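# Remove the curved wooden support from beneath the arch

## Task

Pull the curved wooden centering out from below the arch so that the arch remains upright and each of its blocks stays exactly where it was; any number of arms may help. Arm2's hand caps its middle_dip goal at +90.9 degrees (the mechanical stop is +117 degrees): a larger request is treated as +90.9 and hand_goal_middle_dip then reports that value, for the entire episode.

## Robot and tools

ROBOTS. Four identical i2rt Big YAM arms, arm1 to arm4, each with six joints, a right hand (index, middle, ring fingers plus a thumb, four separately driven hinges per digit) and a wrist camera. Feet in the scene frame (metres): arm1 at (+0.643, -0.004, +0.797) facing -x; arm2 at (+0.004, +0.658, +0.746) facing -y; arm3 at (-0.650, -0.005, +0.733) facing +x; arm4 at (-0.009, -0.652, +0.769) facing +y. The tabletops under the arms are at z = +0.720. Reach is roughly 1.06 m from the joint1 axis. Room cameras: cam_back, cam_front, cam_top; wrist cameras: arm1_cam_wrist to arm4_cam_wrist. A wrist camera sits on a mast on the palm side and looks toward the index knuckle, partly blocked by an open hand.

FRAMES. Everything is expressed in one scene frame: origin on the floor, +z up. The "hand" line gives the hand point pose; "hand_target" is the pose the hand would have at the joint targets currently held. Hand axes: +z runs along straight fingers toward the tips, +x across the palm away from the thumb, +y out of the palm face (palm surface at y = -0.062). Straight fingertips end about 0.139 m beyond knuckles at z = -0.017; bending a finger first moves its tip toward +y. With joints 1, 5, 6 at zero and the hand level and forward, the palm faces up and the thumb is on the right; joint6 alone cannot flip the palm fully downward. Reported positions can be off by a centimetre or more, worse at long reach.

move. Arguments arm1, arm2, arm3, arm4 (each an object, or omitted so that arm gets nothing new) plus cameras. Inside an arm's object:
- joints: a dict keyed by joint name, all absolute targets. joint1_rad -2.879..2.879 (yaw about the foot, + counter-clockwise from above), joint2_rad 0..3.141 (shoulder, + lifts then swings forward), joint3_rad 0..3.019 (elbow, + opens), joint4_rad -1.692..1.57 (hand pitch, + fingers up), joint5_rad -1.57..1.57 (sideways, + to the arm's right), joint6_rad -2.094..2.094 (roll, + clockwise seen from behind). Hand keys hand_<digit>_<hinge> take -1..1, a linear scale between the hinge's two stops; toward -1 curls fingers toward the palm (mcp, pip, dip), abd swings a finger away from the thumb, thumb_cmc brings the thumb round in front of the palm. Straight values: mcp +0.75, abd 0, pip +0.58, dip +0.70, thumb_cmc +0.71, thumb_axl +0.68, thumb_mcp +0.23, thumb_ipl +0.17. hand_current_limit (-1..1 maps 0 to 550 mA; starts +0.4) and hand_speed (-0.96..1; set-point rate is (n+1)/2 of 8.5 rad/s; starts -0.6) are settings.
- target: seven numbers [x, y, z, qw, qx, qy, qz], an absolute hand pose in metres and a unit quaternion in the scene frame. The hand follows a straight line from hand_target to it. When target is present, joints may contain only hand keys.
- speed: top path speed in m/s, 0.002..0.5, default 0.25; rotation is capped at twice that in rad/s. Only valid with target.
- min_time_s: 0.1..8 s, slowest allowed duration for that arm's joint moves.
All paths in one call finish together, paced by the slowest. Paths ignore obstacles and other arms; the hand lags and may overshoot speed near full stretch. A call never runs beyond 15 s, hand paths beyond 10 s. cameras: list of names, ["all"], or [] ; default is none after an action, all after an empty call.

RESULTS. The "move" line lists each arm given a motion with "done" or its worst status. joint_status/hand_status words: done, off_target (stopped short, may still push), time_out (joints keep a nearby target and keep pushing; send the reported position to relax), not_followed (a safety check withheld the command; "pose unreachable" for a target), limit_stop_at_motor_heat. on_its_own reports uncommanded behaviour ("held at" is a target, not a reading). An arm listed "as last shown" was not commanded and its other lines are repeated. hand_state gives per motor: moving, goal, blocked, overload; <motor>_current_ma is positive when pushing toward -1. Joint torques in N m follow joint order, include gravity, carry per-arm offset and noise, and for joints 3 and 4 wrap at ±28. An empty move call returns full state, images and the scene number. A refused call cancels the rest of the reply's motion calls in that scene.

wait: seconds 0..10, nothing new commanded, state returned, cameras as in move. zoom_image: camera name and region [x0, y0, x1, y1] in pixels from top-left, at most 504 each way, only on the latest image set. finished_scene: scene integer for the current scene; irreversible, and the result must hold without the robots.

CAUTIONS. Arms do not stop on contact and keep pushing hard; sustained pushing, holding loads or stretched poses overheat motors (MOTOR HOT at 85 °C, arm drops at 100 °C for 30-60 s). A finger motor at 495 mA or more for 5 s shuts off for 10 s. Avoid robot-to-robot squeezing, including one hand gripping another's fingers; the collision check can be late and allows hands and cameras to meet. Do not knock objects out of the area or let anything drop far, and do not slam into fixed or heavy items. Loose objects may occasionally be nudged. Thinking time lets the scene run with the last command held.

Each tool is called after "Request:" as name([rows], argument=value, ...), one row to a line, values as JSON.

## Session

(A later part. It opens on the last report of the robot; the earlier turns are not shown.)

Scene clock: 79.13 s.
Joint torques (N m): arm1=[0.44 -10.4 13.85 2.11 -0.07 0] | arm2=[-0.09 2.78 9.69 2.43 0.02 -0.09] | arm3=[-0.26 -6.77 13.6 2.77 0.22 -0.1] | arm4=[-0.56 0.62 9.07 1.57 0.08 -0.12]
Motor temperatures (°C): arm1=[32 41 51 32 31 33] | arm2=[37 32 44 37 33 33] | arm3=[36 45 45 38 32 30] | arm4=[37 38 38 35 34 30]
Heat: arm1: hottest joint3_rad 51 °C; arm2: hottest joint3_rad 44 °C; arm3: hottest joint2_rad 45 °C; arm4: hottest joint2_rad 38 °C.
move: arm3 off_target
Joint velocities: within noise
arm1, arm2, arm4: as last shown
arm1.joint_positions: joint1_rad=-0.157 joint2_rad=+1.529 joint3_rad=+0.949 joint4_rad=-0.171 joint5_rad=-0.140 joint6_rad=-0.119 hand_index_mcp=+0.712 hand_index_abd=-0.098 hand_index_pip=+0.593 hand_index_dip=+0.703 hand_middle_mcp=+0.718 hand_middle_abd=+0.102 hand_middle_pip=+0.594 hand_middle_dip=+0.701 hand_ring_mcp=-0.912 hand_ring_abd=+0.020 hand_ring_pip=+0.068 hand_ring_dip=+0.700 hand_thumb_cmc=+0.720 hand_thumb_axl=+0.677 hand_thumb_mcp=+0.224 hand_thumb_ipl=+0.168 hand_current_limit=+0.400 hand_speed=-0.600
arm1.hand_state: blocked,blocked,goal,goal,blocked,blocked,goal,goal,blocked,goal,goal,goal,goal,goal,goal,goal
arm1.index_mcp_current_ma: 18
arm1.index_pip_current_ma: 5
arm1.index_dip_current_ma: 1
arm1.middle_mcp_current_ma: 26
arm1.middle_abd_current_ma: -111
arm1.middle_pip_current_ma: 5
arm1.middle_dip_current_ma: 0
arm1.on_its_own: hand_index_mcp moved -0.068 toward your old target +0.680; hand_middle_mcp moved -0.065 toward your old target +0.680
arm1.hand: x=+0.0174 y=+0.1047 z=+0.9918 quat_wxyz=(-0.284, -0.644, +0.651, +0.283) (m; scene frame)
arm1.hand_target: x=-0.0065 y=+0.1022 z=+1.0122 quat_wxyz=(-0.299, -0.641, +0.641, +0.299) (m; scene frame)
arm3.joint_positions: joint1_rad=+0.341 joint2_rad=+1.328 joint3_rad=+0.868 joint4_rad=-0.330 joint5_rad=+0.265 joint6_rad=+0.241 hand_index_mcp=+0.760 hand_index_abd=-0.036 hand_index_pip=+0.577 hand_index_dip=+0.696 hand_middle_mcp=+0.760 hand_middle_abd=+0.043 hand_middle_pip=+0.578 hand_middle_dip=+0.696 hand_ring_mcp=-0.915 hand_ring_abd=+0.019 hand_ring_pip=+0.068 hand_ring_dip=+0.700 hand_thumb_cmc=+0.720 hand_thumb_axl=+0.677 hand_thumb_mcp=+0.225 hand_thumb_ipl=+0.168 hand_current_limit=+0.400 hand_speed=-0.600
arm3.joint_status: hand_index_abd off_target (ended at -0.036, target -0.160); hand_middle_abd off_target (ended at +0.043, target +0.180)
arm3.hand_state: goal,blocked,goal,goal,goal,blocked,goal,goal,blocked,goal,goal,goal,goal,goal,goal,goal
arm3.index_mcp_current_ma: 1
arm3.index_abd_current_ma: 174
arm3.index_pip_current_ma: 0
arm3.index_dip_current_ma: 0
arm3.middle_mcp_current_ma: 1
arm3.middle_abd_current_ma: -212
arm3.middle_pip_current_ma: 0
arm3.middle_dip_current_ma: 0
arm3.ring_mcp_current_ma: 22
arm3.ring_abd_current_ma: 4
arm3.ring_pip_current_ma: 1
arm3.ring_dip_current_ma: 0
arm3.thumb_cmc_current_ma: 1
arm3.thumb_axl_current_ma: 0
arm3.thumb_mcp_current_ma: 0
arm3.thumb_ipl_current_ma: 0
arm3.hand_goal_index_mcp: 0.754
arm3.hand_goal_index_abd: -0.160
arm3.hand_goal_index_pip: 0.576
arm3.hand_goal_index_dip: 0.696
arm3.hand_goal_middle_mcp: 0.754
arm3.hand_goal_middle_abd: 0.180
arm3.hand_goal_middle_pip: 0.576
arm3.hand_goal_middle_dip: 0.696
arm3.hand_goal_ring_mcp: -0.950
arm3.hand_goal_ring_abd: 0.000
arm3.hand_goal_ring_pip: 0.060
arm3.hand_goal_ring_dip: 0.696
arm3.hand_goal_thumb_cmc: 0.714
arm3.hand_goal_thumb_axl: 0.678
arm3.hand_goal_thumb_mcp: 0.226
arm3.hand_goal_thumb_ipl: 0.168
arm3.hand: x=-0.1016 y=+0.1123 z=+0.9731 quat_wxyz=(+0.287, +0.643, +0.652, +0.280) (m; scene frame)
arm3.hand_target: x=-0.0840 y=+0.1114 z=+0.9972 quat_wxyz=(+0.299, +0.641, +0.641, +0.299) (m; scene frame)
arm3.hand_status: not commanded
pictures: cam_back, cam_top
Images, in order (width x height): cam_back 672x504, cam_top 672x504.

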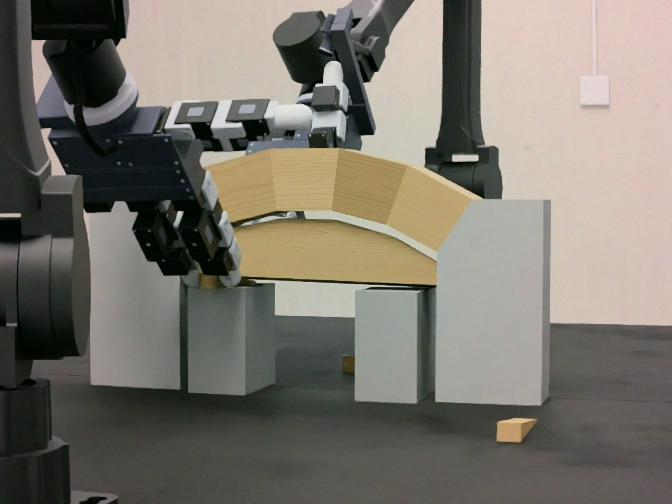

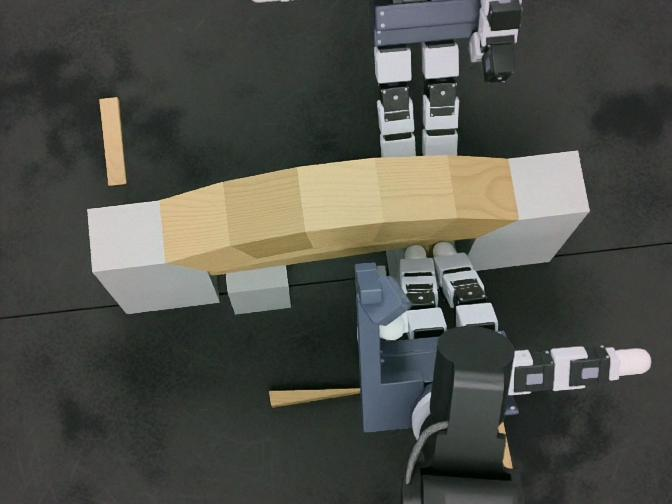

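Request:
move(arm3={"target":[-0.125,0.112,0.992,0.2988,0.6408,0.6408,0.2988],"speed":0.06}, cameras=["cam_back","cam_top"])

Request:
zoom_image(camera="cam_back", region=[140, 200, 300, 320])

Scene clock: 80.53 s.
Joint torques (N m): arm1=[0.26 -10.75 13.85 2.07 -0.06 0.05] | arm2=[-0.03 2.78 9.69 2.43 0.02 -0.09] | arm3=[2.61 -9.88 9.36 2.56 0.53 0.1] | arm4=[-0.5 0.62 9.06 1.55 0.09 -0.11]
Motor temperatures (°C): arm1=[32 41 51 32 31 33] | arm2=[37 32 44 37 33 33] | arm3=[36 45 45 38 32 30] | arm4=[37 38 38 35 34 30]
Heat: arm1: hottest joint3_rad 51 °C; arm2: hottest joint3_rad 44 °C; arm3: hottest joint2_rad 45 °C; arm4: hottest joint2_rad 38 °C.
move: arm3 off_target
Joint velocities: within noise
arm1.joint_positions: joint1_rad=-0.157 joint2_rad=+1.529 joint3_rad=+0.949 joint4_rad=-0.171 joint5_rad=-0.140 joint6_rad=-0.119 hand_index_mcp=+0.712 hand_index_abd=-0.098 hand_index_pip=+0.593 hand_index_dip=+0.703 hand_middle_mcp=+0.718 hand_middle_abd=+0.102 hand_middle_pip=+0.594 hand_middle_dip=+0.701 hand_ring_mcp=-0.912 hand_ring_abd=+0.020 hand_ring_pip=+0.068 hand_ring_dip=+0.700 hand_thumb_cmc=+0.720 hand_thumb_axl=+0.677 hand_thumb_mcp=+0.224 hand_thumb_ipl=+0.168 hand_current_limit=+0.400 hand_speed=-0.600
arm1.joint_status: not commanded
arm1.hand_state: blocked,blocked,goal,goal,blocked,blocked,goal,goal,blocked,goal,goal,goal,goal,goal,goal,goal
arm1.index_mcp_current_ma: 18
arm1.index_abd_current_ma: 120
arm1.index_pip_current_ma: 5
arm1.index_dip_current_ma: 1
arm1.middle_mcp_current_ma: 26
arm1.middle_abd_current_ma: -111
arm1.middle_pip_current_ma: 5
arm1.middle_dip_current_ma: 0
arm1.ring_mcp_current_ma: 25
arm1.ring_abd_current_ma: 5
arm1.ring_pip_current_ma: 1
arm1.ring_dip_current_ma: 0
arm1.thumb_cmc_current_ma: 1
arm1.thumb_axl_current_ma: 0
arm1.thumb_mcp_current_ma: 0
arm1.thumb_ipl_current_ma: 0
arm1.hand_goal_index_mcp: 0.680
arm1.hand_goal_index_abd: -0.200
arm1.hand_goal_index_pip: 0.576
arm1.hand_goal_index_dip: 0.696
arm1.hand_goal_middle_mcp: 0.680
arm1.hand_goal_middle_abd: 0.200
arm1.hand_goal_middle_pip: 0.576
arm1.hand_goal_middle_dip: 0.696
arm1.hand_goal_ring_mcp: -0.950
arm1.hand_goal_ring_abd: 0.000
arm1.hand_goal_ring_pip: 0.060
arm1.hand_goal_ring_dip: 0.696
arm1.hand_goal_thumb_cmc: 0.714
arm1.hand_goal_thumb_axl: 0.678
arm1.hand_goal_thumb_mcp: 0.226
arm1.hand_goal_thumb_ipl: 0.168
arm1.hand: x=+0.0174 y=+0.1047 z=+0.9918 quat_wxyz=(-0.284, -0.644, +0.651, +0.283) (m; scene frame)
arm1.hand_target: x=-0.0065 y=+0.1022 z=+1.0122 quat_wxyz=(-0.299, -0.641, +0.641, +0.299) (m; scene frame)
arm1.hand_status: not commanded
arm2, arm4: as last shown
arm3.joint_positions: joint1_rad=+0.352 joint2_rad=+1.266 joint3_rad=+0.818 joint4_rad=-0.329 joint5_rad=+0.284 joint6_rad=+0.256 hand_index_mcp=+0.765 hand_index_abd=-0.036 hand_index_pip=+0.579 hand_index_dip=+0.696 hand_middle_mcp=+0.768 hand_middle_abd=+0.043 hand_middle_pip=+0.582 hand_middle_dip=+0.697 hand_ring_mcp=-0.915 hand_ring_abd=+0.019 hand_ring_pip=+0.068 hand_ring_dip=+0.700 hand_thumb_cmc=+0.720 hand_thumb_axl=+0.677 hand_thumb_mcp=+0.225 hand_thumb_ipl=+0.168 hand_current_limit=+0.400 hand_speed=-0.600
arm3.joint_status: not commanded
arm3.hand_state: goal,blocked,goal,goal,goal,blocked,goal,goal,blocked,goal,goal,goal,goal,goal,goal,goal
arm3.index_mcp_current_ma: 2
arm3.index_abd_current_ma: 174
arm3.index_pip_current_ma: 0
arm3.index_dip_current_ma: 0
arm3.middle_mcp_current_ma: 3
arm3.middle_abd_current_ma: -212
arm3.middle_pip_current_ma: 1
arm3.middle_dip_current_ma: 0
arm3.ring_mcp_current_ma: 22
arm3.ring_abd_current_ma: 4
arm3.ring_pip_current_ma: 1
arm3.ring_dip_current_ma: 0
arm3.thumb_cmc_current_ma: 1
arm3.thumb_axl_current_ma: 0
arm3.thumb_mcp_current_ma: 0
arm3.thumb_ipl_current_ma: 0
arm3.hand_goal_index_mcp: 0.754
arm3.hand_goal_index_abd: -0.160
arm3.hand_goal_index_pip: 0.576
arm3.hand_goal_index_dip: 0.696
arm3.hand_goal_middle_mcp: 0.754
arm3.hand_goal_middle_abd: 0.180
arm3.hand_goal_middle_pip: 0.576
arm3.hand_goal_middle_dip: 0.696
arm3.hand_goal_ring_mcp: -0.950
arm3.hand_goal_ring_abd: 0.000
arm3.hand_goal_ring_pip: 0.060
arm3.hand_goal_ring_dip: 0.696
arm3.hand_goal_thumb_cmc: 0.714
arm3.hand_goal_thumb_axl: 0.678
arm3.hand_goal_thumb_mcp: 0.226
arm3.hand_goal_thumb_ipl: 0.168
arm3.hand: x=-0.1218 y=+0.1061 z=+0.9784 quat_wxyz=(+0.293, +0.646, +0.645, +0.284) (m; scene frame)
arm3.hand_target: x=-0.1249 y=+0.1120 z=+0.9918 quat_wxyz=(+0.299, +0.641, +0.641, +0.299) (m; scene frame)
arm3.hand_status: off_target (0.015 m and 2.0 deg from the pose sent, 0.030 m and 2.9 deg at the start)
pictures: cam_back, cam_top
Images, in order (width x height): cam_back 672x504, cam_top 672x504.

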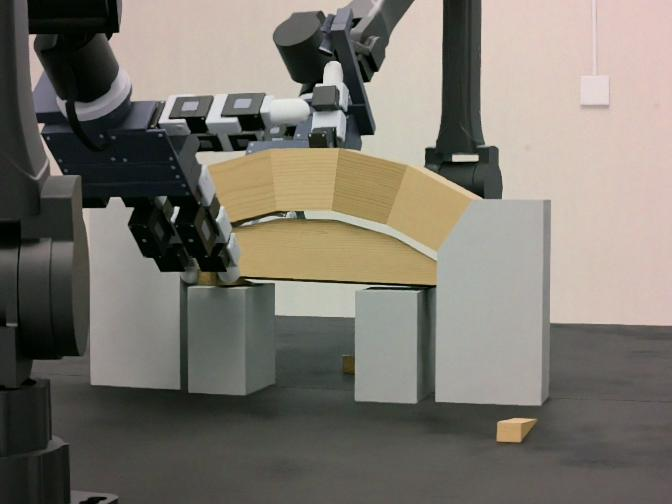

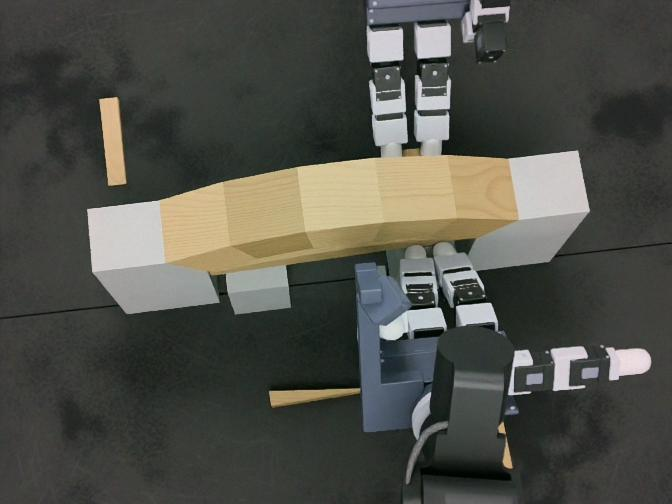

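Scaled by 3.150 from the camera's 672x504 image, which has a finer 960x720 frame.

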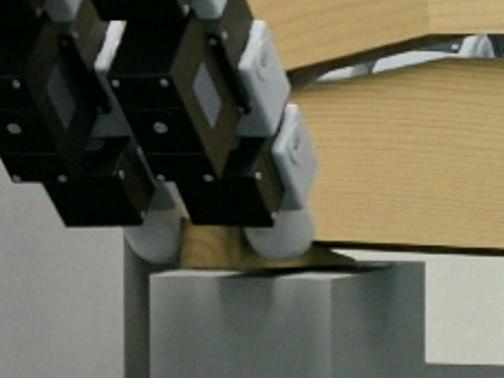

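Request:
zoom_image(camera="cam_top", region=[350, 110, 480, 190])

Request:
move(arm3={"target":[-0.145,0.115,0.987,0.2988,0.6408,0.6408,0.2988],"speed":0.06}, cameras=["cam_back","cam_top"])

Request:
zoom_image(camera="cam_back", region=[140, 200, 300, 320])

Request:
zoom_image(camera="cam_top", region=[350, 110, 480, 190])

Scaled by 3.877 from the camera's 672x504 image, which has a finer 960x720 frame.

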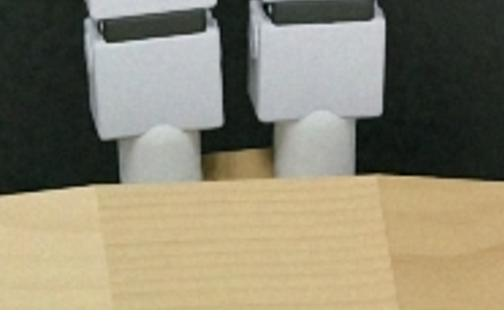

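Scene clock: 81.73 s.
Joint torques (N m): arm1=[0.09 -10.87 13.74 2.07 -0.07 0.07] | arm2=[-0.03 2.78 9.68 2.43 0.02 -0.09] | arm3=[2.2 -8.23 9.17 2.63 0.39 0.04] | arm4=[-0.62 0.62 9.07 1.58 0.08 -0.13]
Motor temperatures (°C): arm1=[32 41 51 32 31 33] | arm2=[37 32 44 37 33 33] | arm3=[36 45 45 38 32 30] | arm4=[37 38 38 35 34 30]
Heat: arm1: hottest joint3_rad 51 °C; arm2: hottest joint3_rad 44 °C; arm3: hottest joint2_rad 45 °C; arm4: hottest joint2_rad 38 °C.
move: arm3 done
Joint velocities: within noise
arm1, arm2, arm4: as last shown
arm3.joint_positions: joint1_rad=+0.382 joint2_rad=+1.212 joint3_rad=+0.776 joint4_rad=-0.329 joint5_rad=+0.310 joint6_rad=+0.277 hand_index_mcp=+0.765 hand_index_abd=-0.036 hand_index_pip=+0.579 hand_index_dip=+0.696 hand_middle_mcp=+0.768 hand_middle_abd=+0.043 hand_middle_pip=+0.582 hand_middle_dip=+0.697 hand_ring_mcp=-0.915 hand_ring_abd=+0.019 hand_ring_pip=+0.068 hand_ring_dip=+0.700 hand_thumb_cmc=+0.720 hand_thumb_axl=+0.677 hand_thumb_mcp=+0.225 hand_thumb_ipl=+0.168 hand_current_limit=+0.400 hand_speed=-0.600
arm3.joint_status: not commanded
arm3.hand_state: goal,blocked,goal,goal,goal,blocked,goal,goal,blocked,goal,goal,goal,goal,goal,goal,goal
arm3.index_mcp_current_ma: 2
arm3.index_abd_current_ma: 174
arm3.index_pip_current_ma: 0
arm3.index_dip_current_ma: 0
arm3.middle_mcp_current_ma: 3
arm3.middle_abd_current_ma: -212
arm3.middle_pip_current_ma: 1
arm3.middle_dip_current_ma: 0
arm3.ring_mcp_current_ma: 22
arm3.ring_abd_current_ma: 4
arm3.ring_pip_current_ma: 1
arm3.ring_dip_current_ma: 0
arm3.thumb_cmc_current_ma: 1
arm3.thumb_axl_current_ma: 0
arm3.thumb_mcp_current_ma: 0
arm3.thumb_ipl_current_ma: 0
arm3.hand_goal_index_mcp: 0.754
arm3.hand_goal_index_abd: -0.160
arm3.hand_goal_index_pip: 0.576
arm3.hand_goal_index_dip: 0.696
arm3.hand_goal_middle_mcp: 0.754
arm3.hand_goal_middle_abd: 0.180
arm3.hand_goal_middle_pip: 0.576
arm3.hand_goal_middle_dip: 0.696
arm3.hand_goal_ring_mcp: -0.950
arm3.hand_goal_ring_abd: 0.000
arm3.hand_goal_ring_pip: 0.060
arm3.hand_goal_ring_dip: 0.696
arm3.hand_goal_thumb_cmc: 0.714
arm3.hand_goal_thumb_axl: 0.678
arm3.hand_goal_thumb_mcp: 0.226
arm3.hand_goal_thumb_ipl: 0.168
arm3.hand: x=-0.1419 y=+0.1091 z=+0.9830 quat_wxyz=(+0.298, +0.644, +0.642, +0.290) (m; scene frame)
arm3.hand_target: x=-0.1449 y=+0.1148 z=+0.9871 quat_wxyz=(+0.299, +0.641, +0.641, +0.299) (m; scene frame)
arm3.hand_status: done (0.008 m and 1.0 deg from the pose sent, 0.026 m and 2.0 deg at the start)
pictures: cam_back, cam_top
Images, in order (width x height): cam_back 672x504, cam_top 672x504.

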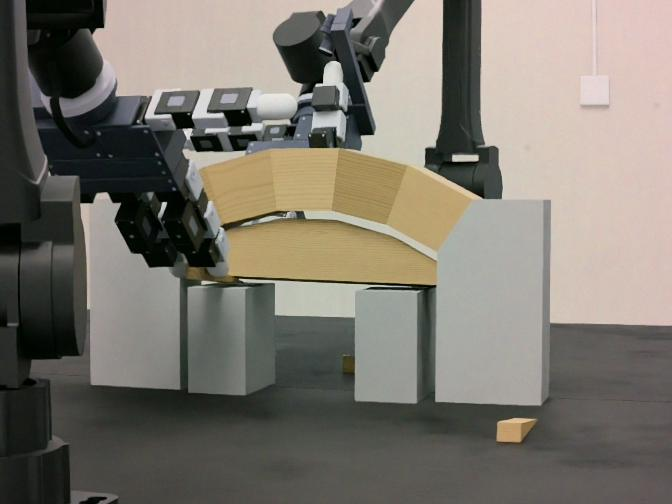

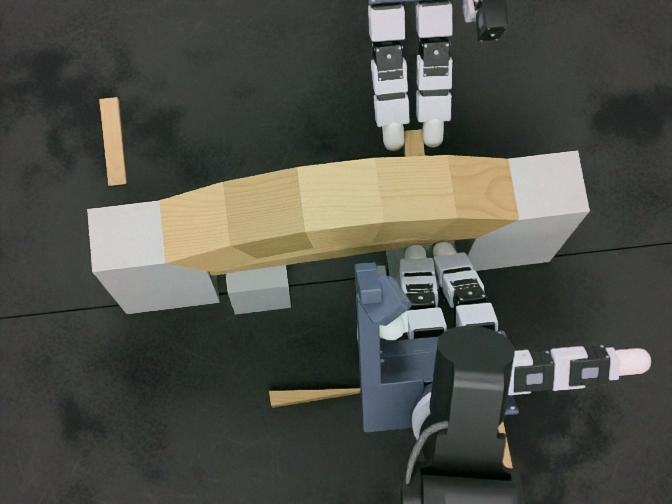

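Scaled by 3.150 from the camera's 672x504 image, which has a finer 960x720 frame.

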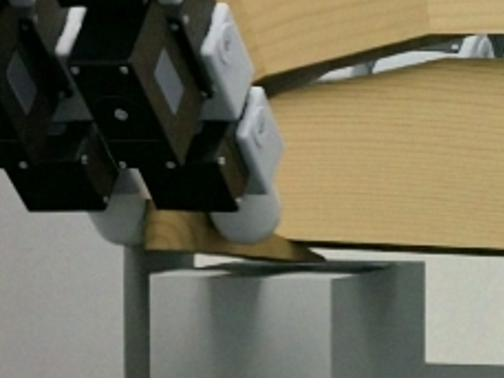

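Scaled by 3.877 from the camera's 672x504 image, which has a finer 960x720 frame.

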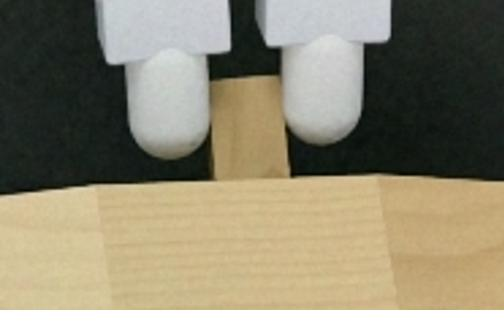

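Request:
move(arm3={"target":[-0.18,0.118,0.983,0.2988,0.6408,0.6408,0.2988],"speed":0.08}, cameras=["cam_back","cam_top"])

Request:
zoom_image(camera="cam_back", region=[140, 200, 300, 320])

Request:
zoom_image(camera="cam_top", region=[350, 80, 480, 190])

Scene clock: 83.87 s.
Joint torques (N m): arm1=[-0.32 -10.52 13.76 2.02 -0.08 0.04] | arm2=[-0.09 2.78 9.69 2.44 0.02 -0.08] | arm3=[2.37 -5.77 9.18 1.48 0.39 0.04] | arm4=[-0.56 0.62 9.06 1.57 0.08 -0.12]
Motor temperatures (°C): arm1=[32 41 51 32 31 33] | arm2=[37 32 44 37 33 33] | arm3=[36 45 44 38 32 30] | arm4=[37 38 38 35 34 30]
Heat: arm1: hottest joint3_rad 51 °C; arm2: hottest joint3_rad 44 °C; arm3: hottest joint2_rad 45 °C; arm4: hottest joint2_rad 38 °C.
move: arm3 done
Joint velocities: within noise
arm1: as last shown
arm2.joint_positions: joint1_rad=-0.762 joint2_rad=+0.610 joint3_rad=+1.396 joint4_rad=-1.346 joint5_rad=-0.059 joint6_rad=+1.172 hand_index_mcp=+0.754 hand_index_abd=+0.001 hand_index_pip=+0.577 hand_index_dip=+0.696 hand_middle_mcp=+0.754 hand_middle_abd=+0.001 hand_middle_pip=+0.577 hand_middle_dip=+0.696 hand_ring_mcp=+0.754 hand_ring_abd=+0.000 hand_ring_pip=+0.577 hand_ring_dip=+0.696 hand_thumb_cmc=+0.714 hand_thumb_axl=+0.677 hand_thumb_mcp=+0.226 hand_thumb_ipl=+0.168 hand_current_limit=+0.400 hand_speed=-0.600
arm2.joint_status: not commanded
arm2.hand_state: goal,goal,goal,goal,goal,goal,goal,goal,goal,goal,goal,goal,goal,goal,goal,goal
arm2.index_mcp_current_ma: 0
arm2.index_abd_current_ma: 0
arm2.index_pip_current_ma: 0
arm2.index_dip_current_ma: 0
arm2.middle_mcp_current_ma: 0
arm2.middle_abd_current_ma: 0
arm2.middle_pip_current_ma: 0
arm2.middle_dip_current_ma: 0
arm2.ring_mcp_current_ma: 0
arm2.ring_abd_current_ma: 0
arm2.ring_pip_current_ma: 0
arm2.ring_dip_current_ma: 0
arm2.thumb_cmc_current_ma: 0
arm2.thumb_axl_current_ma: 0
arm2.thumb_mcp_current_ma: 0
arm2.thumb_ipl_current_ma: 0
arm2.hand_goal_index_mcp: 0.754
arm2.hand_goal_index_abd: 0.000
arm2.hand_goal_index_pip: 0.576
arm2.hand_goal_index_dip: 0.696
arm2.hand_goal_middle_mcp: 0.754
arm2.hand_goal_middle_abd: 0.000
arm2.hand_goal_middle_pip: 0.576
arm2.hand_goal_middle_dip: 0.696
arm2.hand_goal_ring_mcp: 0.754
arm2.hand_goal_ring_abd: 0.000
arm2.hand_goal_ring_pip: 0.576
arm2.hand_goal_ring_dip: 0.696
arm2.hand_goal_thumb_cmc: 0.714
arm2.hand_goal_thumb_axl: 0.678
arm2.hand_goal_thumb_mcp: 0.226
arm2.hand_goal_thumb_ipl: 0.168
arm2.hand: x=-0.2226 y=+0.5440 z=+1.2958 quat_wxyz=(+0.470, +0.497, -0.719, +0.118) (m; scene frame)
arm2.hand_target: x=-0.2206 y=+0.5460 z=+1.3069 quat_wxyz=(+0.481, +0.494, -0.714, +0.120) (m; scene frame)
arm2.hand_status: not commanded
arm3.joint_positions: joint1_rad=+0.435 joint2_rad=+1.126 joint3_rad=+0.704 joint4_rad=-0.336 joint5_rad=+0.349 joint6_rad=+0.315 hand_index_mcp=+0.765 hand_index_abd=-0.036 hand_index_pip=+0.579 hand_index_dip=+0.696 hand_middle_mcp=+0.768 hand_middle_abd=+0.043 hand_middle_pip=+0.582 hand_middle_dip=+0.697 hand_ring_mcp=-0.915 hand_ring_abd=+0.019 hand_ring_pip=+0.068 hand_ring_dip=+0.700 hand_thumb_cmc=+0.720 hand_thumb_axl=+0.677 hand_thumb_mcp=+0.225 hand_thumb_ipl=+0.168 hand_current_limit=+0.400 hand_speed=-0.600
arm3.joint_status: not commanded
arm3.hand_state: goal,blocked,goal,goal,goal,blocked,goal,goal,blocked,goal,goal,goal,goal,goal,goal,goal
arm3.index_mcp_current_ma: 2
arm3.index_abd_current_ma: 174
arm3.index_pip_current_ma: 0
arm3.index_dip_current_ma: 0
arm3.middle_mcp_current_ma: 3
arm3.middle_abd_current_ma: -212
arm3.middle_pip_current_ma: 1
arm3.middle_dip_current_ma: 0
arm3.ring_mcp_current_ma: 22
arm3.ring_abd_current_ma: 4
arm3.ring_pip_current_ma: 1
arm3.ring_dip_current_ma: 0
arm3.thumb_cmc_current_ma: 1
arm3.thumb_axl_current_ma: 0
arm3.thumb_mcp_current_ma: 0
arm3.thumb_ipl_current_ma: 0
arm3.hand_goal_index_mcp: 0.754
arm3.hand_goal_index_abd: -0.160
arm3.hand_goal_index_pip: 0.576
arm3.hand_goal_index_dip: 0.696
arm3.hand_goal_middle_mcp: 0.754
arm3.hand_goal_middle_abd: 0.180
arm3.hand_goal_middle_pip: 0.576
arm3.hand_goal_middle_dip: 0.696
arm3.hand_goal_ring_mcp: -0.950
arm3.hand_goal_ring_abd: 0.000
arm3.hand_goal_ring_pip: 0.060
arm3.hand_goal_ring_dip: 0.696
arm3.hand_goal_thumb_cmc: 0.714
arm3.hand_goal_thumb_axl: 0.678
arm3.hand_goal_thumb_mcp: 0.226
arm3.hand_goal_thumb_ipl: 0.168
arm3.hand: x=-0.1752 y=+0.1133 z=+0.9839 quat_wxyz=(+0.302, +0.643, +0.638, +0.298) (m; scene frame)
arm3.hand_target: x=-0.1799 y=+0.1178 z=+0.9829 quat_wxyz=(+0.299, +0.641, +0.641, +0.299) (m; scene frame)
arm3.hand_status: done (0.007 m and 0.5 deg from the pose sent, 0.039 m and 1.1 deg at the start)
arm4.joint_positions: joint1_rad=-0.088 joint2_rad=+0.627 joint3_rad=+1.321 joint4_rad=-1.160 joint5_rad=+0.072 joint6_rad=+1.085 hand_index_mcp=+0.755 hand_index_abd=+0.000 hand_index_pip=+0.577 hand_index_dip=+0.696 hand_middle_mcp=+0.755 hand_middle_abd=+0.000 hand_middle_pip=+0.577 hand_middle_dip=+0.696 hand_ring_mcp=+0.755 hand_ring_abd=+0.000 hand_ring_pip=+0.577 hand_ring_dip=+0.696 hand_thumb_cmc=+0.715 hand_thumb_axl=+0.677 hand_thumb_mcp=+0.226 hand_thumb_ipl=+0.168 hand_current_limit=+0.400 hand_speed=-0.600
arm4.joint_status: not commanded
arm4.hand_state: goal,goal,goal,goal,goal,goal,goal,goal,goal,goal,goal,goal,goal,goal,goal,goal
arm4.index_mcp_current_ma: 1
arm4.index_abd_current_ma: 0
arm4.index_pip_current_ma: 0
arm4.index_dip_current_ma: 0
arm4.middle_mcp_current_ma: 1
arm4.middle_abd_current_ma: 0
arm4.middle_pip_current_ma: 0
arm4.middle_dip_current_ma: 0
arm4.ring_mcp_current_ma: 1
arm4.ring_abd_current_ma: 0
arm4.ring_pip_current_ma: 0
arm4.ring_dip_current_ma: 0
arm4.thumb_cmc_current_ma: 1
arm4.thumb_axl_current_ma: 0
arm4.thumb_mcp_current_ma: 0
arm4.thumb_ipl_current_ma: 0
arm4.hand_goal_index_mcp: 0.754
arm4.hand_goal_index_abd: 0.000
arm4.hand_goal_index_pip: 0.576
arm4.hand_goal_index_dip: 0.696
arm4.hand_goal_middle_mcp: 0.754
arm4.hand_goal_middle_abd: 0.000
arm4.hand_goal_middle_pip: 0.576
arm4.hand_goal_middle_dip: 0.696
arm4.hand_goal_ring_mcp: 0.754
arm4.hand_goal_ring_abd: 0.000
arm4.hand_goal_ring_pip: 0.576
arm4.hand_goal_ring_dip: 0.696
arm4.hand_goal_thumb_cmc: 0.714
arm4.hand_goal_thumb_axl: 0.678
arm4.hand_goal_thumb_mcp: 0.226
arm4.hand_goal_thumb_ipl: 0.168
arm4.hand: x=+0.0971 y=-0.3870 z=+1.3328 quat_wxyz=(-0.228, +0.472, +0.707, +0.476) (m; scene frame)
arm4.hand_target: x=+0.0967 y=-0.3902 z=+1.3454 quat_wxyz=(-0.234, +0.468, +0.700, +0.486) (m; scene frame)
arm4.hand_status: not commanded
pictures: cam_back, cam_top
Images, in order (width x height): cam_back 672x504, cam_top 672x504.

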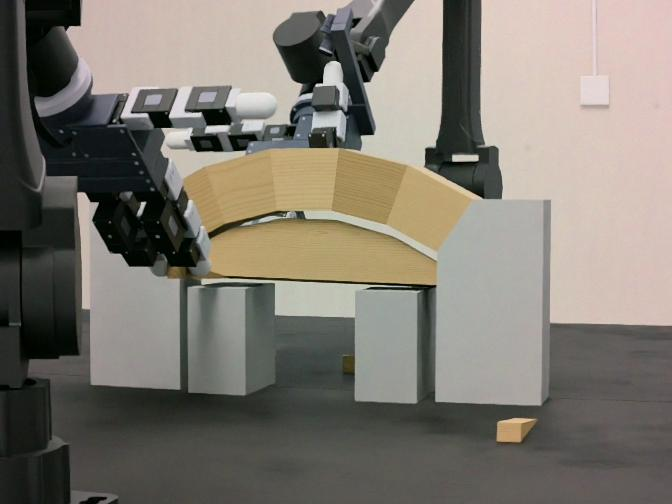

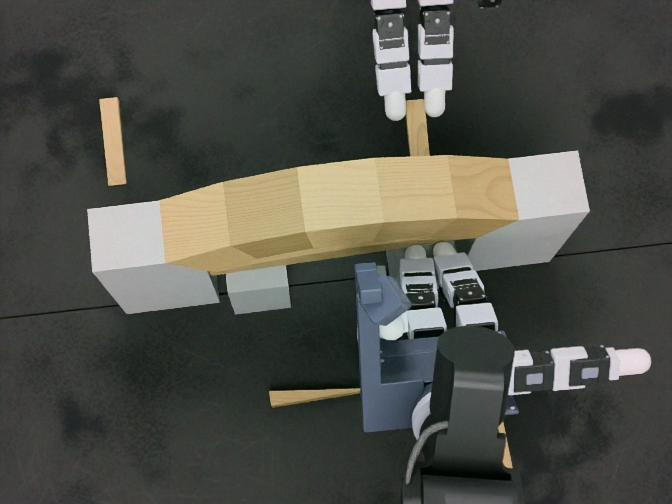

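Scaled by 3.150 from the camera's 672x504 image, which has a finer 960x720 frame.

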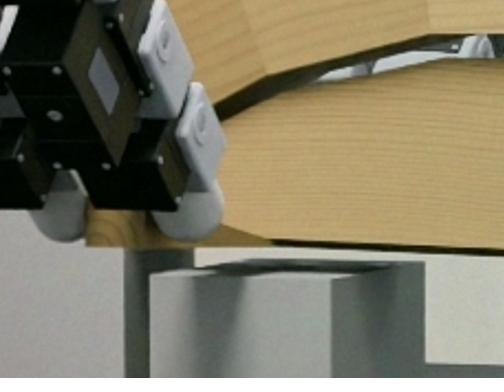

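Scaled by 3.877 from the camera's 672x504 image, which has a finer 960x720 frame.

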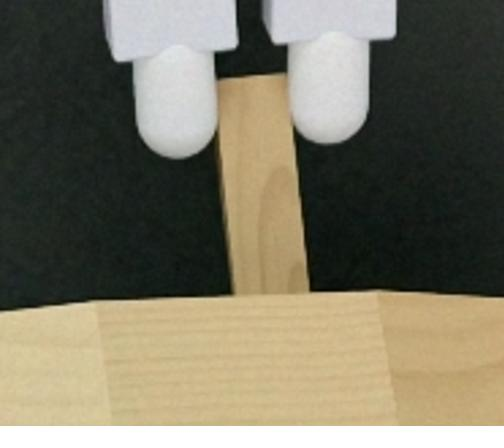

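Request:
move(arm3={"target":[-0.22,0.125,0.983,0.2988,0.6408,0.6408,0.2988],"speed":0.08}, cameras=["cam_back","cam_top","cam_front"])

Request:
zoom_image(camera="cam_back", region=[140, 200, 300, 320])

Request:
zoom_image(camera="cam_front", region=[240, 190, 500, 390])

Scene clock: 85.37 s.
Joint torques (N m): arm1=[0.15 -10.64 13.76 2 -0.02 0.03] | arm2=[-0.09 2.78 9.69 2.44 0.02 -0.09] | arm3=[2.32 -4.95 9.1 1.58 0.42 0.07] | arm4=[-0.56 0.56 9.07 1.58 0.08 -0.12]
Motor temperatures (°C): arm1=[32 41 52 32 31 33] | arm2=[37 32 44 37 33 33] | arm3=[36 45 44 38 32 30] | arm4=[37 38 38 35 34 30]
Heat: arm1: hottest joint3_rad 52 °C; arm2: hottest joint3_rad 44 °C; arm3: hottest joint2_rad 45 °C; arm4: hottest joint2_rad 38 °C.
move: arm3 done
Joint velocities: within noise
arm1, arm2, arm4: as last shown
arm3.joint_positions: joint1_rad=+0.520 joint2_rad=+1.027 joint3_rad=+0.645 joint4_rad=-0.399 joint5_rad=+0.410 joint6_rad=+0.378 hand_index_mcp=+0.765 hand_index_abd=-0.036 hand_index_pip=+0.579 hand_index_dip=+0.696 hand_middle_mcp=+0.768 hand_middle_abd=+0.043 hand_middle_pip=+0.582 hand_middle_dip=+0.697 hand_ring_mcp=-0.915 hand_ring_abd=+0.019 hand_ring_pip=+0.068 hand_ring_dip=+0.700 hand_thumb_cmc=+0.720 hand_thumb_axl=+0.677 hand_thumb_mcp=+0.225 hand_thumb_ipl=+0.168 hand_current_limit=+0.400 hand_speed=-0.600
arm3.joint_status: not commanded
arm3.hand_state: goal,blocked,goal,goal,goal,blocked,goal,goal,blocked,goal,goal,goal,goal,goal,goal,goal
arm3.index_mcp_current_ma: 2
arm3.index_abd_current_ma: 174
arm3.index_pip_current_ma: 0
arm3.index_dip_current_ma: 0
arm3.middle_mcp_current_ma: 3
arm3.middle_abd_current_ma: -212
arm3.middle_pip_current_ma: 1
arm3.middle_dip_current_ma: 0
arm3.ring_mcp_current_ma: 22
arm3.ring_abd_current_ma: 4
arm3.ring_pip_current_ma: 1
arm3.ring_dip_current_ma: 0
arm3.thumb_cmc_current_ma: 1
arm3.thumb_axl_current_ma: 0
arm3.thumb_mcp_current_ma: 0
arm3.thumb_ipl_current_ma: 0
arm3.hand_goal_index_mcp: 0.754
arm3.hand_goal_index_abd: -0.160
arm3.hand_goal_index_pip: 0.576
arm3.hand_goal_index_dip: 0.696
arm3.hand_goal_middle_mcp: 0.754
arm3.hand_goal_middle_abd: 0.180
arm3.hand_goal_middle_pip: 0.576
arm3.hand_goal_middle_dip: 0.696
arm3.hand_goal_ring_mcp: -0.950
arm3.hand_goal_ring_abd: 0.000
arm3.hand_goal_ring_pip: 0.060
arm3.hand_goal_ring_dip: 0.696
arm3.hand_goal_thumb_cmc: 0.714
arm3.hand_goal_thumb_axl: 0.678
arm3.hand_goal_thumb_mcp: 0.226
arm3.hand_goal_thumb_ipl: 0.168
arm3.hand: x=-0.2152 y=+0.1211 z=+0.9846 quat_wxyz=(+0.302, +0.643, +0.638, +0.299) (m; scene frame)
arm3.hand_target: x=-0.2199 y=+0.1249 z=+0.9831 quat_wxyz=(+0.299, +0.641, +0.641, +0.299) (m; scene frame)
arm3.hand_status: done (0.006 m and 0.6 deg from the pose sent, 0.046 m and 0.5 deg at the start)
pictures: cam_back, cam_front, cam_top
Images, in order (width x height): cam_back 672x504, cam_front 672x504, cam_top 672x504.

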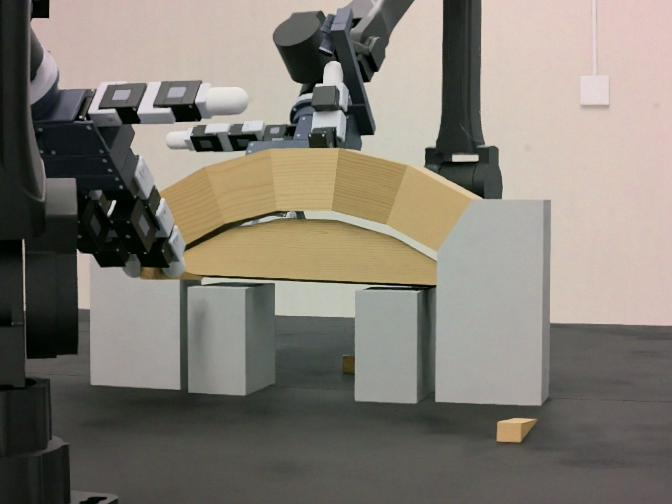

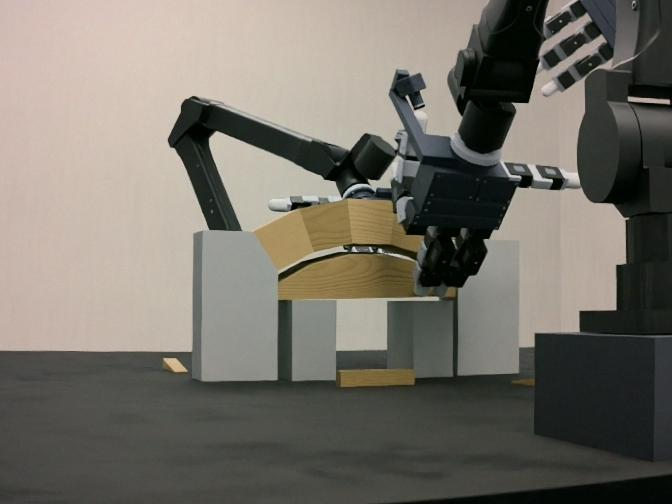

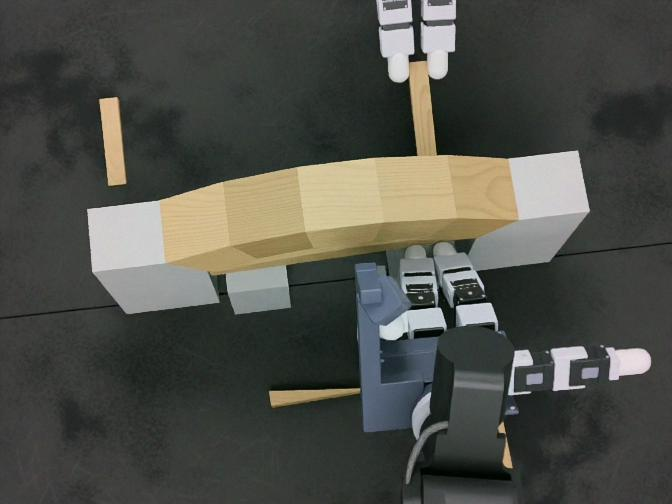

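Scaled by 3.150 from the camera's 672x504 image, which has a finer 960x720 frame.

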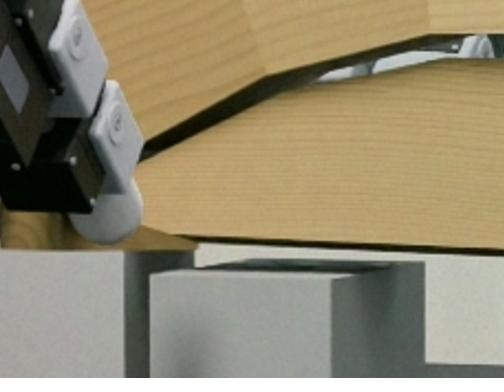

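Scaled by 1.938 from the camera's 672x504 image, which has a finer 960x720 frame.

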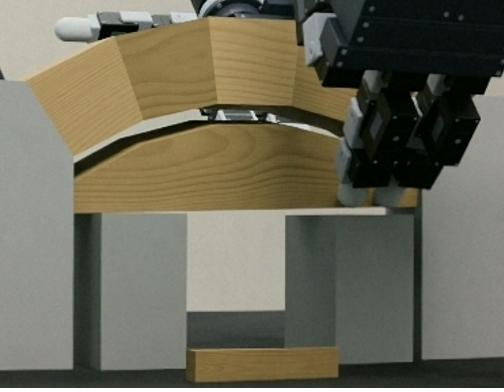

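Request:
move(arm3={"target":[-0.26,0.2,0.93,0.2988,0.6408,0.6408,0.2988],"speed":0.12}, arm1={"joints":{"hand_index_mcp":0.754,"hand_middle_mcp":0.754}}, cameras=["cam_back","cam_front"])

Request:
zoom_image(camera="cam_back", region=[140, 200, 300, 320])

Request:
zoom_image(camera="cam_front", region=[240, 190, 500, 390])

Scene clock: 87.37 s.
Joint torques (N m): arm1=[0.15 -11.93 13.23 2.14 -0.1 0.01] | arm2=[-0.03 2.78 9.69 2.43 0.02 -0.09] | arm3=[2.78 -4.78 8.5 2.39 0.66 0.06] | arm4=[-0.67 0.5 9.07 1.55 0.09 -0.12]
Motor temperatures (°C): arm1=[32 41 52 32 31 33] | arm2=[37 32 44 37 33 33] | arm3=[36 45 44 38 32 30] | arm4=[37 38 38 35 34 30]
Heat: arm1: hottest joint3_rad 52 °C; arm2: hottest joint3_rad 44 °C; arm3: hottest joint2_rad 45 °C; arm4: hottest joint2_rad 38 °C.
move: arm1 done; arm3 done
Joint velocities: within noise
arm1.joint_positions: joint1_rad=-0.155 joint2_rad=+1.538 joint3_rad=+0.957 joint4_rad=-0.169 joint5_rad=-0.140 joint6_rad=-0.119 hand_index_mcp=+0.756 hand_index_abd=-0.098 hand_index_pip=+0.580 hand_index_dip=+0.699 hand_middle_mcp=+0.761 hand_middle_abd=+0.102 hand_middle_pip=+0.584 hand_middle_dip=+0.699 hand_ring_mcp=-0.912 hand_ring_abd=+0.020 hand_ring_pip=+0.068 hand_ring_dip=+0.700 hand_thumb_cmc=+0.720 hand_thumb_axl=+0.677 hand_thumb_mcp=+0.224 hand_thumb_ipl=+0.168 hand_current_limit=+0.400 hand_speed=-0.600
arm1.joint_status: all done
arm1.hand_state: goal,blocked,goal,goal,goal,blocked,goal,goal,blocked,goal,goal,goal,goal,goal,goal,goal
arm1.index_mcp_current_ma: 0
arm1.index_abd_current_ma: 120
arm1.index_pip_current_ma: 0
arm1.index_dip_current_ma: 0
arm1.middle_mcp_current_ma: 1
arm1.middle_abd_current_ma: -111
arm1.middle_pip_current_ma: 1
arm1.middle_dip_current_ma: 0
arm1.ring_mcp_current_ma: 25
arm1.ring_abd_current_ma: 5
arm1.ring_pip_current_ma: 1
arm1.ring_dip_current_ma: 0
arm1.thumb_cmc_current_ma: 1
arm1.thumb_axl_current_ma: 0
arm1.thumb_mcp_current_ma: 0
arm1.thumb_ipl_current_ma: 0
arm1.hand_goal_index_mcp: 0.754
arm1.hand_goal_index_abd: -0.200
arm1.hand_goal_index_pip: 0.576
arm1.hand_goal_index_dip: 0.696
arm1.hand_goal_middle_mcp: 0.754
arm1.hand_goal_middle_abd: 0.200
arm1.hand_goal_middle_pip: 0.576
arm1.hand_goal_middle_dip: 0.696
arm1.hand_goal_ring_mcp: -0.950
arm1.hand_goal_ring_abd: 0.000
arm1.hand_goal_ring_pip: 0.060
arm1.hand_goal_ring_dip: 0.696
arm1.hand_goal_thumb_cmc: 0.714
arm1.hand_goal_thumb_axl: 0.678
arm1.hand_goal_thumb_mcp: 0.226
arm1.hand_goal_thumb_ipl: 0.168
arm1.hand: x=+0.0140 y=+0.1037 z=+0.9912 quat_wxyz=(-0.285, -0.645, +0.650, +0.283) (m; scene frame)
arm1.hand_target: x=-0.0064 y=+0.1022 z=+1.0122 quat_wxyz=(-0.299, -0.641, +0.641, +0.299) (m; scene frame)
arm1.hand_status: not commanded
arm2, arm4: as last shown
arm3.joint_positions: joint1_rad=+0.803 joint2_rad=+1.162 joint3_rad=+0.606 joint4_rad=-0.355 joint5_rad=+0.598 joint6_rad=+0.621 hand_index_mcp=+0.765 hand_index_abd=-0.036 hand_index_pip=+0.579 hand_index_dip=+0.696 hand_middle_mcp=+0.768 hand_middle_abd=+0.043 hand_middle_pip=+0.582 hand_middle_dip=+0.697 hand_ring_mcp=-0.915 hand_ring_abd=+0.019 hand_ring_pip=+0.068 hand_ring_dip=+0.700 hand_thumb_cmc=+0.720 hand_thumb_axl=+0.677 hand_thumb_mcp=+0.225 hand_thumb_ipl=+0.168 hand_current_limit=+0.400 hand_speed=-0.600
arm3.joint_status: not commanded
arm3.hand_state: goal,blocked,goal,goal,goal,blocked,goal,goal,blocked,goal,goal,goal,goal,goal,goal,goal
arm3.index_mcp_current_ma: 2
arm3.index_abd_current_ma: 174
arm3.index_pip_current_ma: 0
arm3.index_dip_current_ma: 0
arm3.middle_mcp_current_ma: 3
arm3.middle_abd_current_ma: -212
arm3.middle_pip_current_ma: 1
arm3.middle_dip_current_ma: 0
arm3.ring_mcp_current_ma: 22
arm3.ring_abd_current_ma: 4
arm3.ring_pip_current_ma: 1
arm3.ring_dip_current_ma: 0
arm3.thumb_cmc_current_ma: 1
arm3.thumb_axl_current_ma: 0
arm3.thumb_mcp_current_ma: 0
arm3.thumb_ipl_current_ma: 0
arm3.hand_goal_index_mcp: 0.754
arm3.hand_goal_index_abd: -0.160
arm3.hand_goal_index_pip: 0.576
arm3.hand_goal_index_dip: 0.696
arm3.hand_goal_middle_mcp: 0.754
arm3.hand_goal_middle_abd: 0.180
arm3.hand_goal_middle_pip: 0.576
arm3.hand_goal_middle_dip: 0.696
arm3.hand_goal_ring_mcp: -0.950
arm3.hand_goal_ring_abd: 0.000
arm3.hand_goal_ring_pip: 0.060
arm3.hand_goal_ring_dip: 0.696
arm3.hand_goal_thumb_cmc: 0.714
arm3.hand_goal_thumb_axl: 0.678
arm3.hand_goal_thumb_mcp: 0.226
arm3.hand_goal_thumb_ipl: 0.168
arm3.hand: x=-0.2586 y=+0.1937 z=+0.9323 quat_wxyz=(+0.301, +0.643, +0.640, +0.294) (m; scene frame)
arm3.hand_target: x=-0.2600 y=+0.1999 z=+0.9301 quat_wxyz=(+0.299, +0.641, +0.641, +0.299) (m; scene frame)
arm3.hand_status: done (0.007 m and 0.7 deg from the pose sent, 0.106 m and 0.5 deg at the start)
pictures: cam_back, cam_front
Images, in order (width x height): cam_back 672x504, cam_front 672x504.

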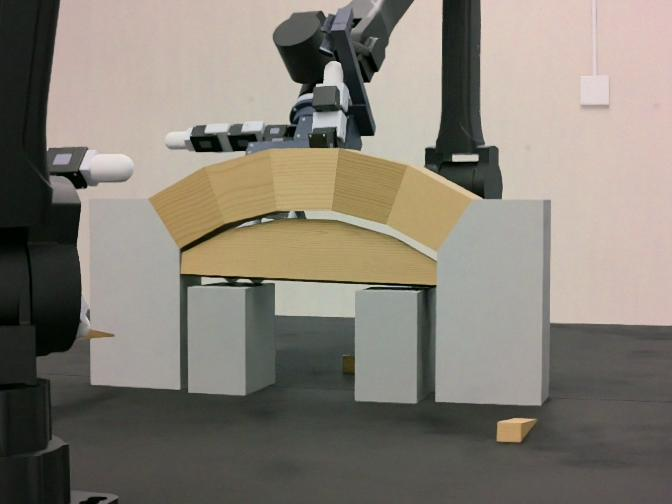

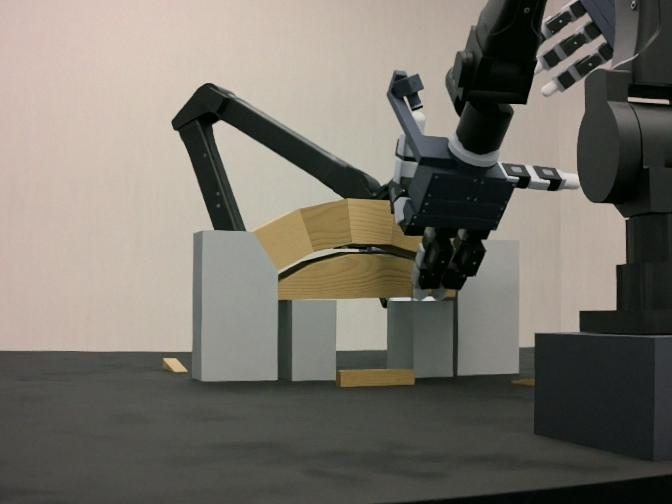

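Scaled by 3.150 from the camera's 672x504 image, which has a finer 960x720 frame.

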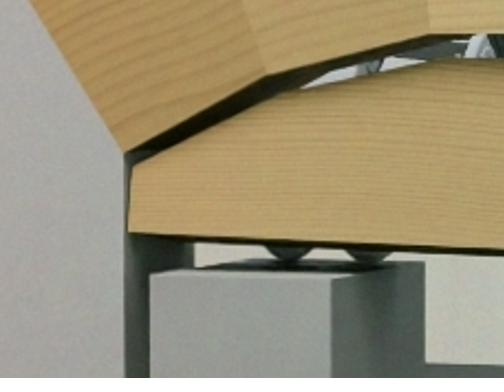

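Scaled by 1.938 from the camera's 672x504 image, which has a finer 960x720 frame.

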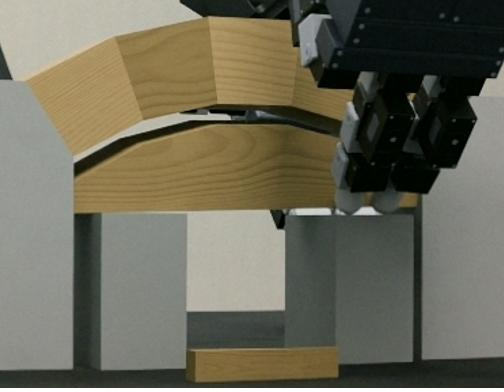

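Request:
move(arm1={"target":[0.014,0.103,0.995,0.2988,0.6408,-0.6408,-0.2988],"speed":0.05}, arm3={"target":[-0.26,0.21,0.89,0.2988,0.6408,0.6408,0.2988],"speed":0.1}, cameras=["cam_back"])

Request:
zoom_image(camera="cam_back", region=[140, 200, 300, 320])

Scene clock: 89.07 s.
Joint torques (N m): arm1=[-0.5 -13.22 8.46 2.61 -0.26 -0.04] | arm2=[-0.09 2.78 9.68 2.43 0.02 -0.09] | arm3=[2.49 -5.19 7.75 2.19 0.65 0.01] | arm4=[-0.56 0.56 9.09 1.57 0.09 -0.13]
Motor temperatures (°C): arm1=[32 41 51 32 31 33] | arm2=[37 32 44 37 33 33] | arm3=[36 45 43 38 32 30] | arm4=[37 38 38 35 34 30]
Heat: arm1: hottest joint3_rad 51 °C; arm2: hottest joint3_rad 44 °C; arm3: hottest joint2_rad 45 °C; arm4: hottest joint2_rad 38 °C.
move: arm1 done; arm3 done
Joint velocities: within noise
arm1.joint_positions: joint1_rad=-0.155 joint2_rad=+1.537 joint3_rad=+0.940 joint4_rad=-0.123 joint5_rad=-0.144 joint6_rad=-0.119 hand_index_mcp=+0.776 hand_index_abd=-0.098 hand_index_pip=+0.588 hand_index_dip=+0.699 hand_middle_mcp=+0.782 hand_middle_abd=+0.102 hand_middle_pip=+0.591 hand_middle_dip=+0.700 hand_ring_mcp=-0.912 hand_ring_abd=+0.020 hand_ring_pip=+0.068 hand_ring_dip=+0.700 hand_thumb_cmc=+0.720 hand_thumb_axl=+0.677 hand_thumb_mcp=+0.224 hand_thumb_ipl=+0.168 hand_current_limit=+0.400 hand_speed=-0.600
arm1.joint_status: not commanded
arm1.hand_state: blocked,blocked,goal,goal,blocked,blocked,goal,goal,blocked,goal,goal,goal,goal,goal,goal,goal
arm1.index_mcp_current_ma: 9
arm1.index_abd_current_ma: 120
arm1.index_pip_current_ma: 2
arm1.index_dip_current_ma: 0
arm1.middle_mcp_current_ma: 14
arm1.middle_abd_current_ma: -111
arm1.middle_pip_current_ma: 4
arm1.middle_dip_current_ma: 0
arm1.ring_mcp_current_ma: 25
arm1.ring_abd_current_ma: 5
arm1.ring_pip_current_ma: 1
arm1.ring_dip_current_ma: 0
arm1.thumb_cmc_current_ma: 1
arm1.thumb_axl_current_ma: 0
arm1.thumb_mcp_current_ma: 0
arm1.thumb_ipl_current_ma: 0
arm1.hand_goal_index_mcp: 0.754
arm1.hand_goal_index_abd: -0.200
arm1.hand_goal_index_pip: 0.576
arm1.hand_goal_index_dip: 0.696
arm1.hand_goal_middle_mcp: 0.754
arm1.hand_goal_middle_abd: 0.200
arm1.hand_goal_middle_pip: 0.576
arm1.hand_goal_middle_dip: 0.696
arm1.hand_goal_ring_mcp: -0.950
arm1.hand_goal_ring_abd: 0.000
arm1.hand_goal_ring_pip: 0.060
arm1.hand_goal_ring_dip: 0.696
arm1.hand_goal_thumb_cmc: 0.714
arm1.hand_goal_thumb_axl: 0.678
arm1.hand_goal_thumb_mcp: 0.226
arm1.hand_goal_thumb_ipl: 0.168
arm1.hand: x=+0.0145 y=+0.1030 z=+0.9935 quat_wxyz=(-0.294, -0.642, +0.645, +0.293) (m; scene frame)
arm1.hand_target: x=+0.0141 y=+0.1031 z=+0.9949 quat_wxyz=(-0.299, -0.641, +0.641, +0.299) (m; scene frame)
arm1.hand_status: done (0.002 m and 1.0 deg from the pose sent, 0.004 m and 2.7 deg at the start)
arm2, arm4: as last shown
arm3.joint_positions: joint1_rad=+0.825 joint2_rad=+1.275 joint3_rad=+0.570 joint4_rad=-0.215 joint5_rad=+0.612 joint6_rad=+0.643 hand_index_mcp=+0.765 hand_index_abd=-0.036 hand_index_pip=+0.579 hand_index_dip=+0.696 hand_middle_mcp=+0.768 hand_middle_abd=+0.043 hand_middle_pip=+0.582 hand_middle_dip=+0.697 hand_ring_mcp=-0.915 hand_ring_abd=+0.019 hand_ring_pip=+0.068 hand_ring_dip=+0.700 hand_thumb_cmc=+0.720 hand_thumb_axl=+0.677 hand_thumb_mcp=+0.225 hand_thumb_ipl=+0.168 hand_current_limit=+0.400 hand_speed=-0.600
arm3.joint_status: not commanded
arm3.hand_state: goal,blocked,goal,goal,goal,blocked,goal,goal,blocked,goal,goal,goal,goal,goal,goal,goal
arm3.index_mcp_current_ma: 2
arm3.index_abd_current_ma: 174
arm3.index_pip_current_ma: 0
arm3.index_dip_current_ma: 0
arm3.middle_mcp_current_ma: 3
arm3.middle_abd_current_ma: -212
arm3.middle_pip_current_ma: 1
arm3.middle_dip_current_ma: 0
arm3.ring_mcp_current_ma: 22
arm3.ring_abd_current_ma: 4
arm3.ring_pip_current_ma: 1
arm3.ring_dip_current_ma: 0
arm3.thumb_cmc_current_ma: 1
arm3.thumb_axl_current_ma: 0
arm3.thumb_mcp_current_ma: 0
arm3.thumb_ipl_current_ma: 0
arm3.hand_goal_index_mcp: 0.754
arm3.hand_goal_index_abd: -0.160
arm3.hand_goal_index_pip: 0.576
arm3.hand_goal_index_dip: 0.696
arm3.hand_goal_middle_mcp: 0.754
arm3.hand_goal_middle_abd: 0.180
arm3.hand_goal_middle_pip: 0.576
arm3.hand_goal_middle_dip: 0.696
arm3.hand_goal_ring_mcp: -0.950
arm3.hand_goal_ring_abd: 0.000
arm3.hand_goal_ring_pip: 0.060
arm3.hand_goal_ring_dip: 0.696
arm3.hand_goal_thumb_cmc: 0.714
arm3.hand_goal_thumb_axl: 0.678
arm3.hand_goal_thumb_mcp: 0.226
arm3.hand_goal_thumb_ipl: 0.168
arm3.hand: x=-0.2574 y=+0.2046 z=+0.8937 quat_wxyz=(+0.301, +0.643, +0.639, +0.295) (m; scene frame)
arm3.hand_target: x=-0.2600 y=+0.2098 z=+0.8900 quat_wxyz=(+0.299, +0.641, +0.641, +0.299) (m; scene frame)
arm3.hand_status: done (0.007 m and 0.6 deg from the pose sent, 0.045 m and 0.7 deg at the start)
pictures: cam_back
Images, in order (width x height): cam_back 672x504.

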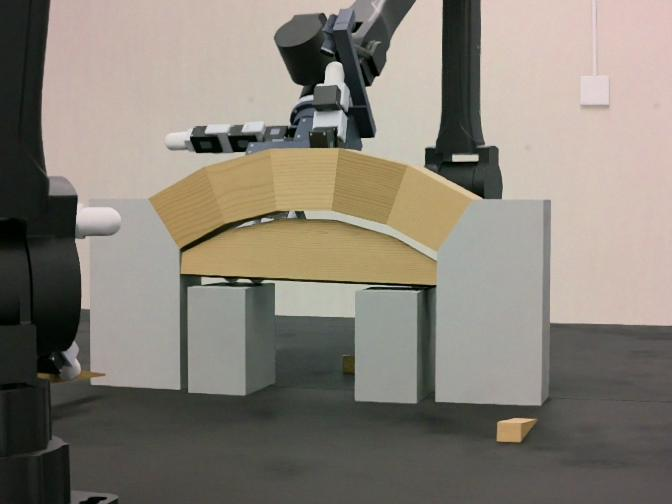

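Scaled by 3.150 from the camera's 672x504 image, which has a finer 960x720 frame.

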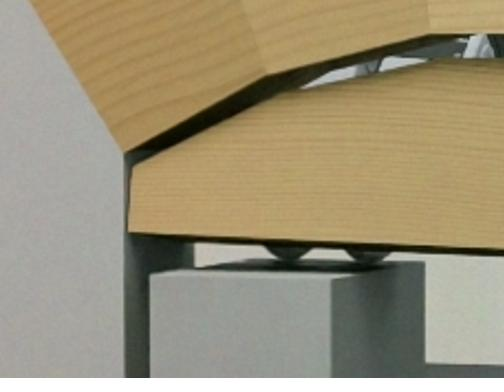

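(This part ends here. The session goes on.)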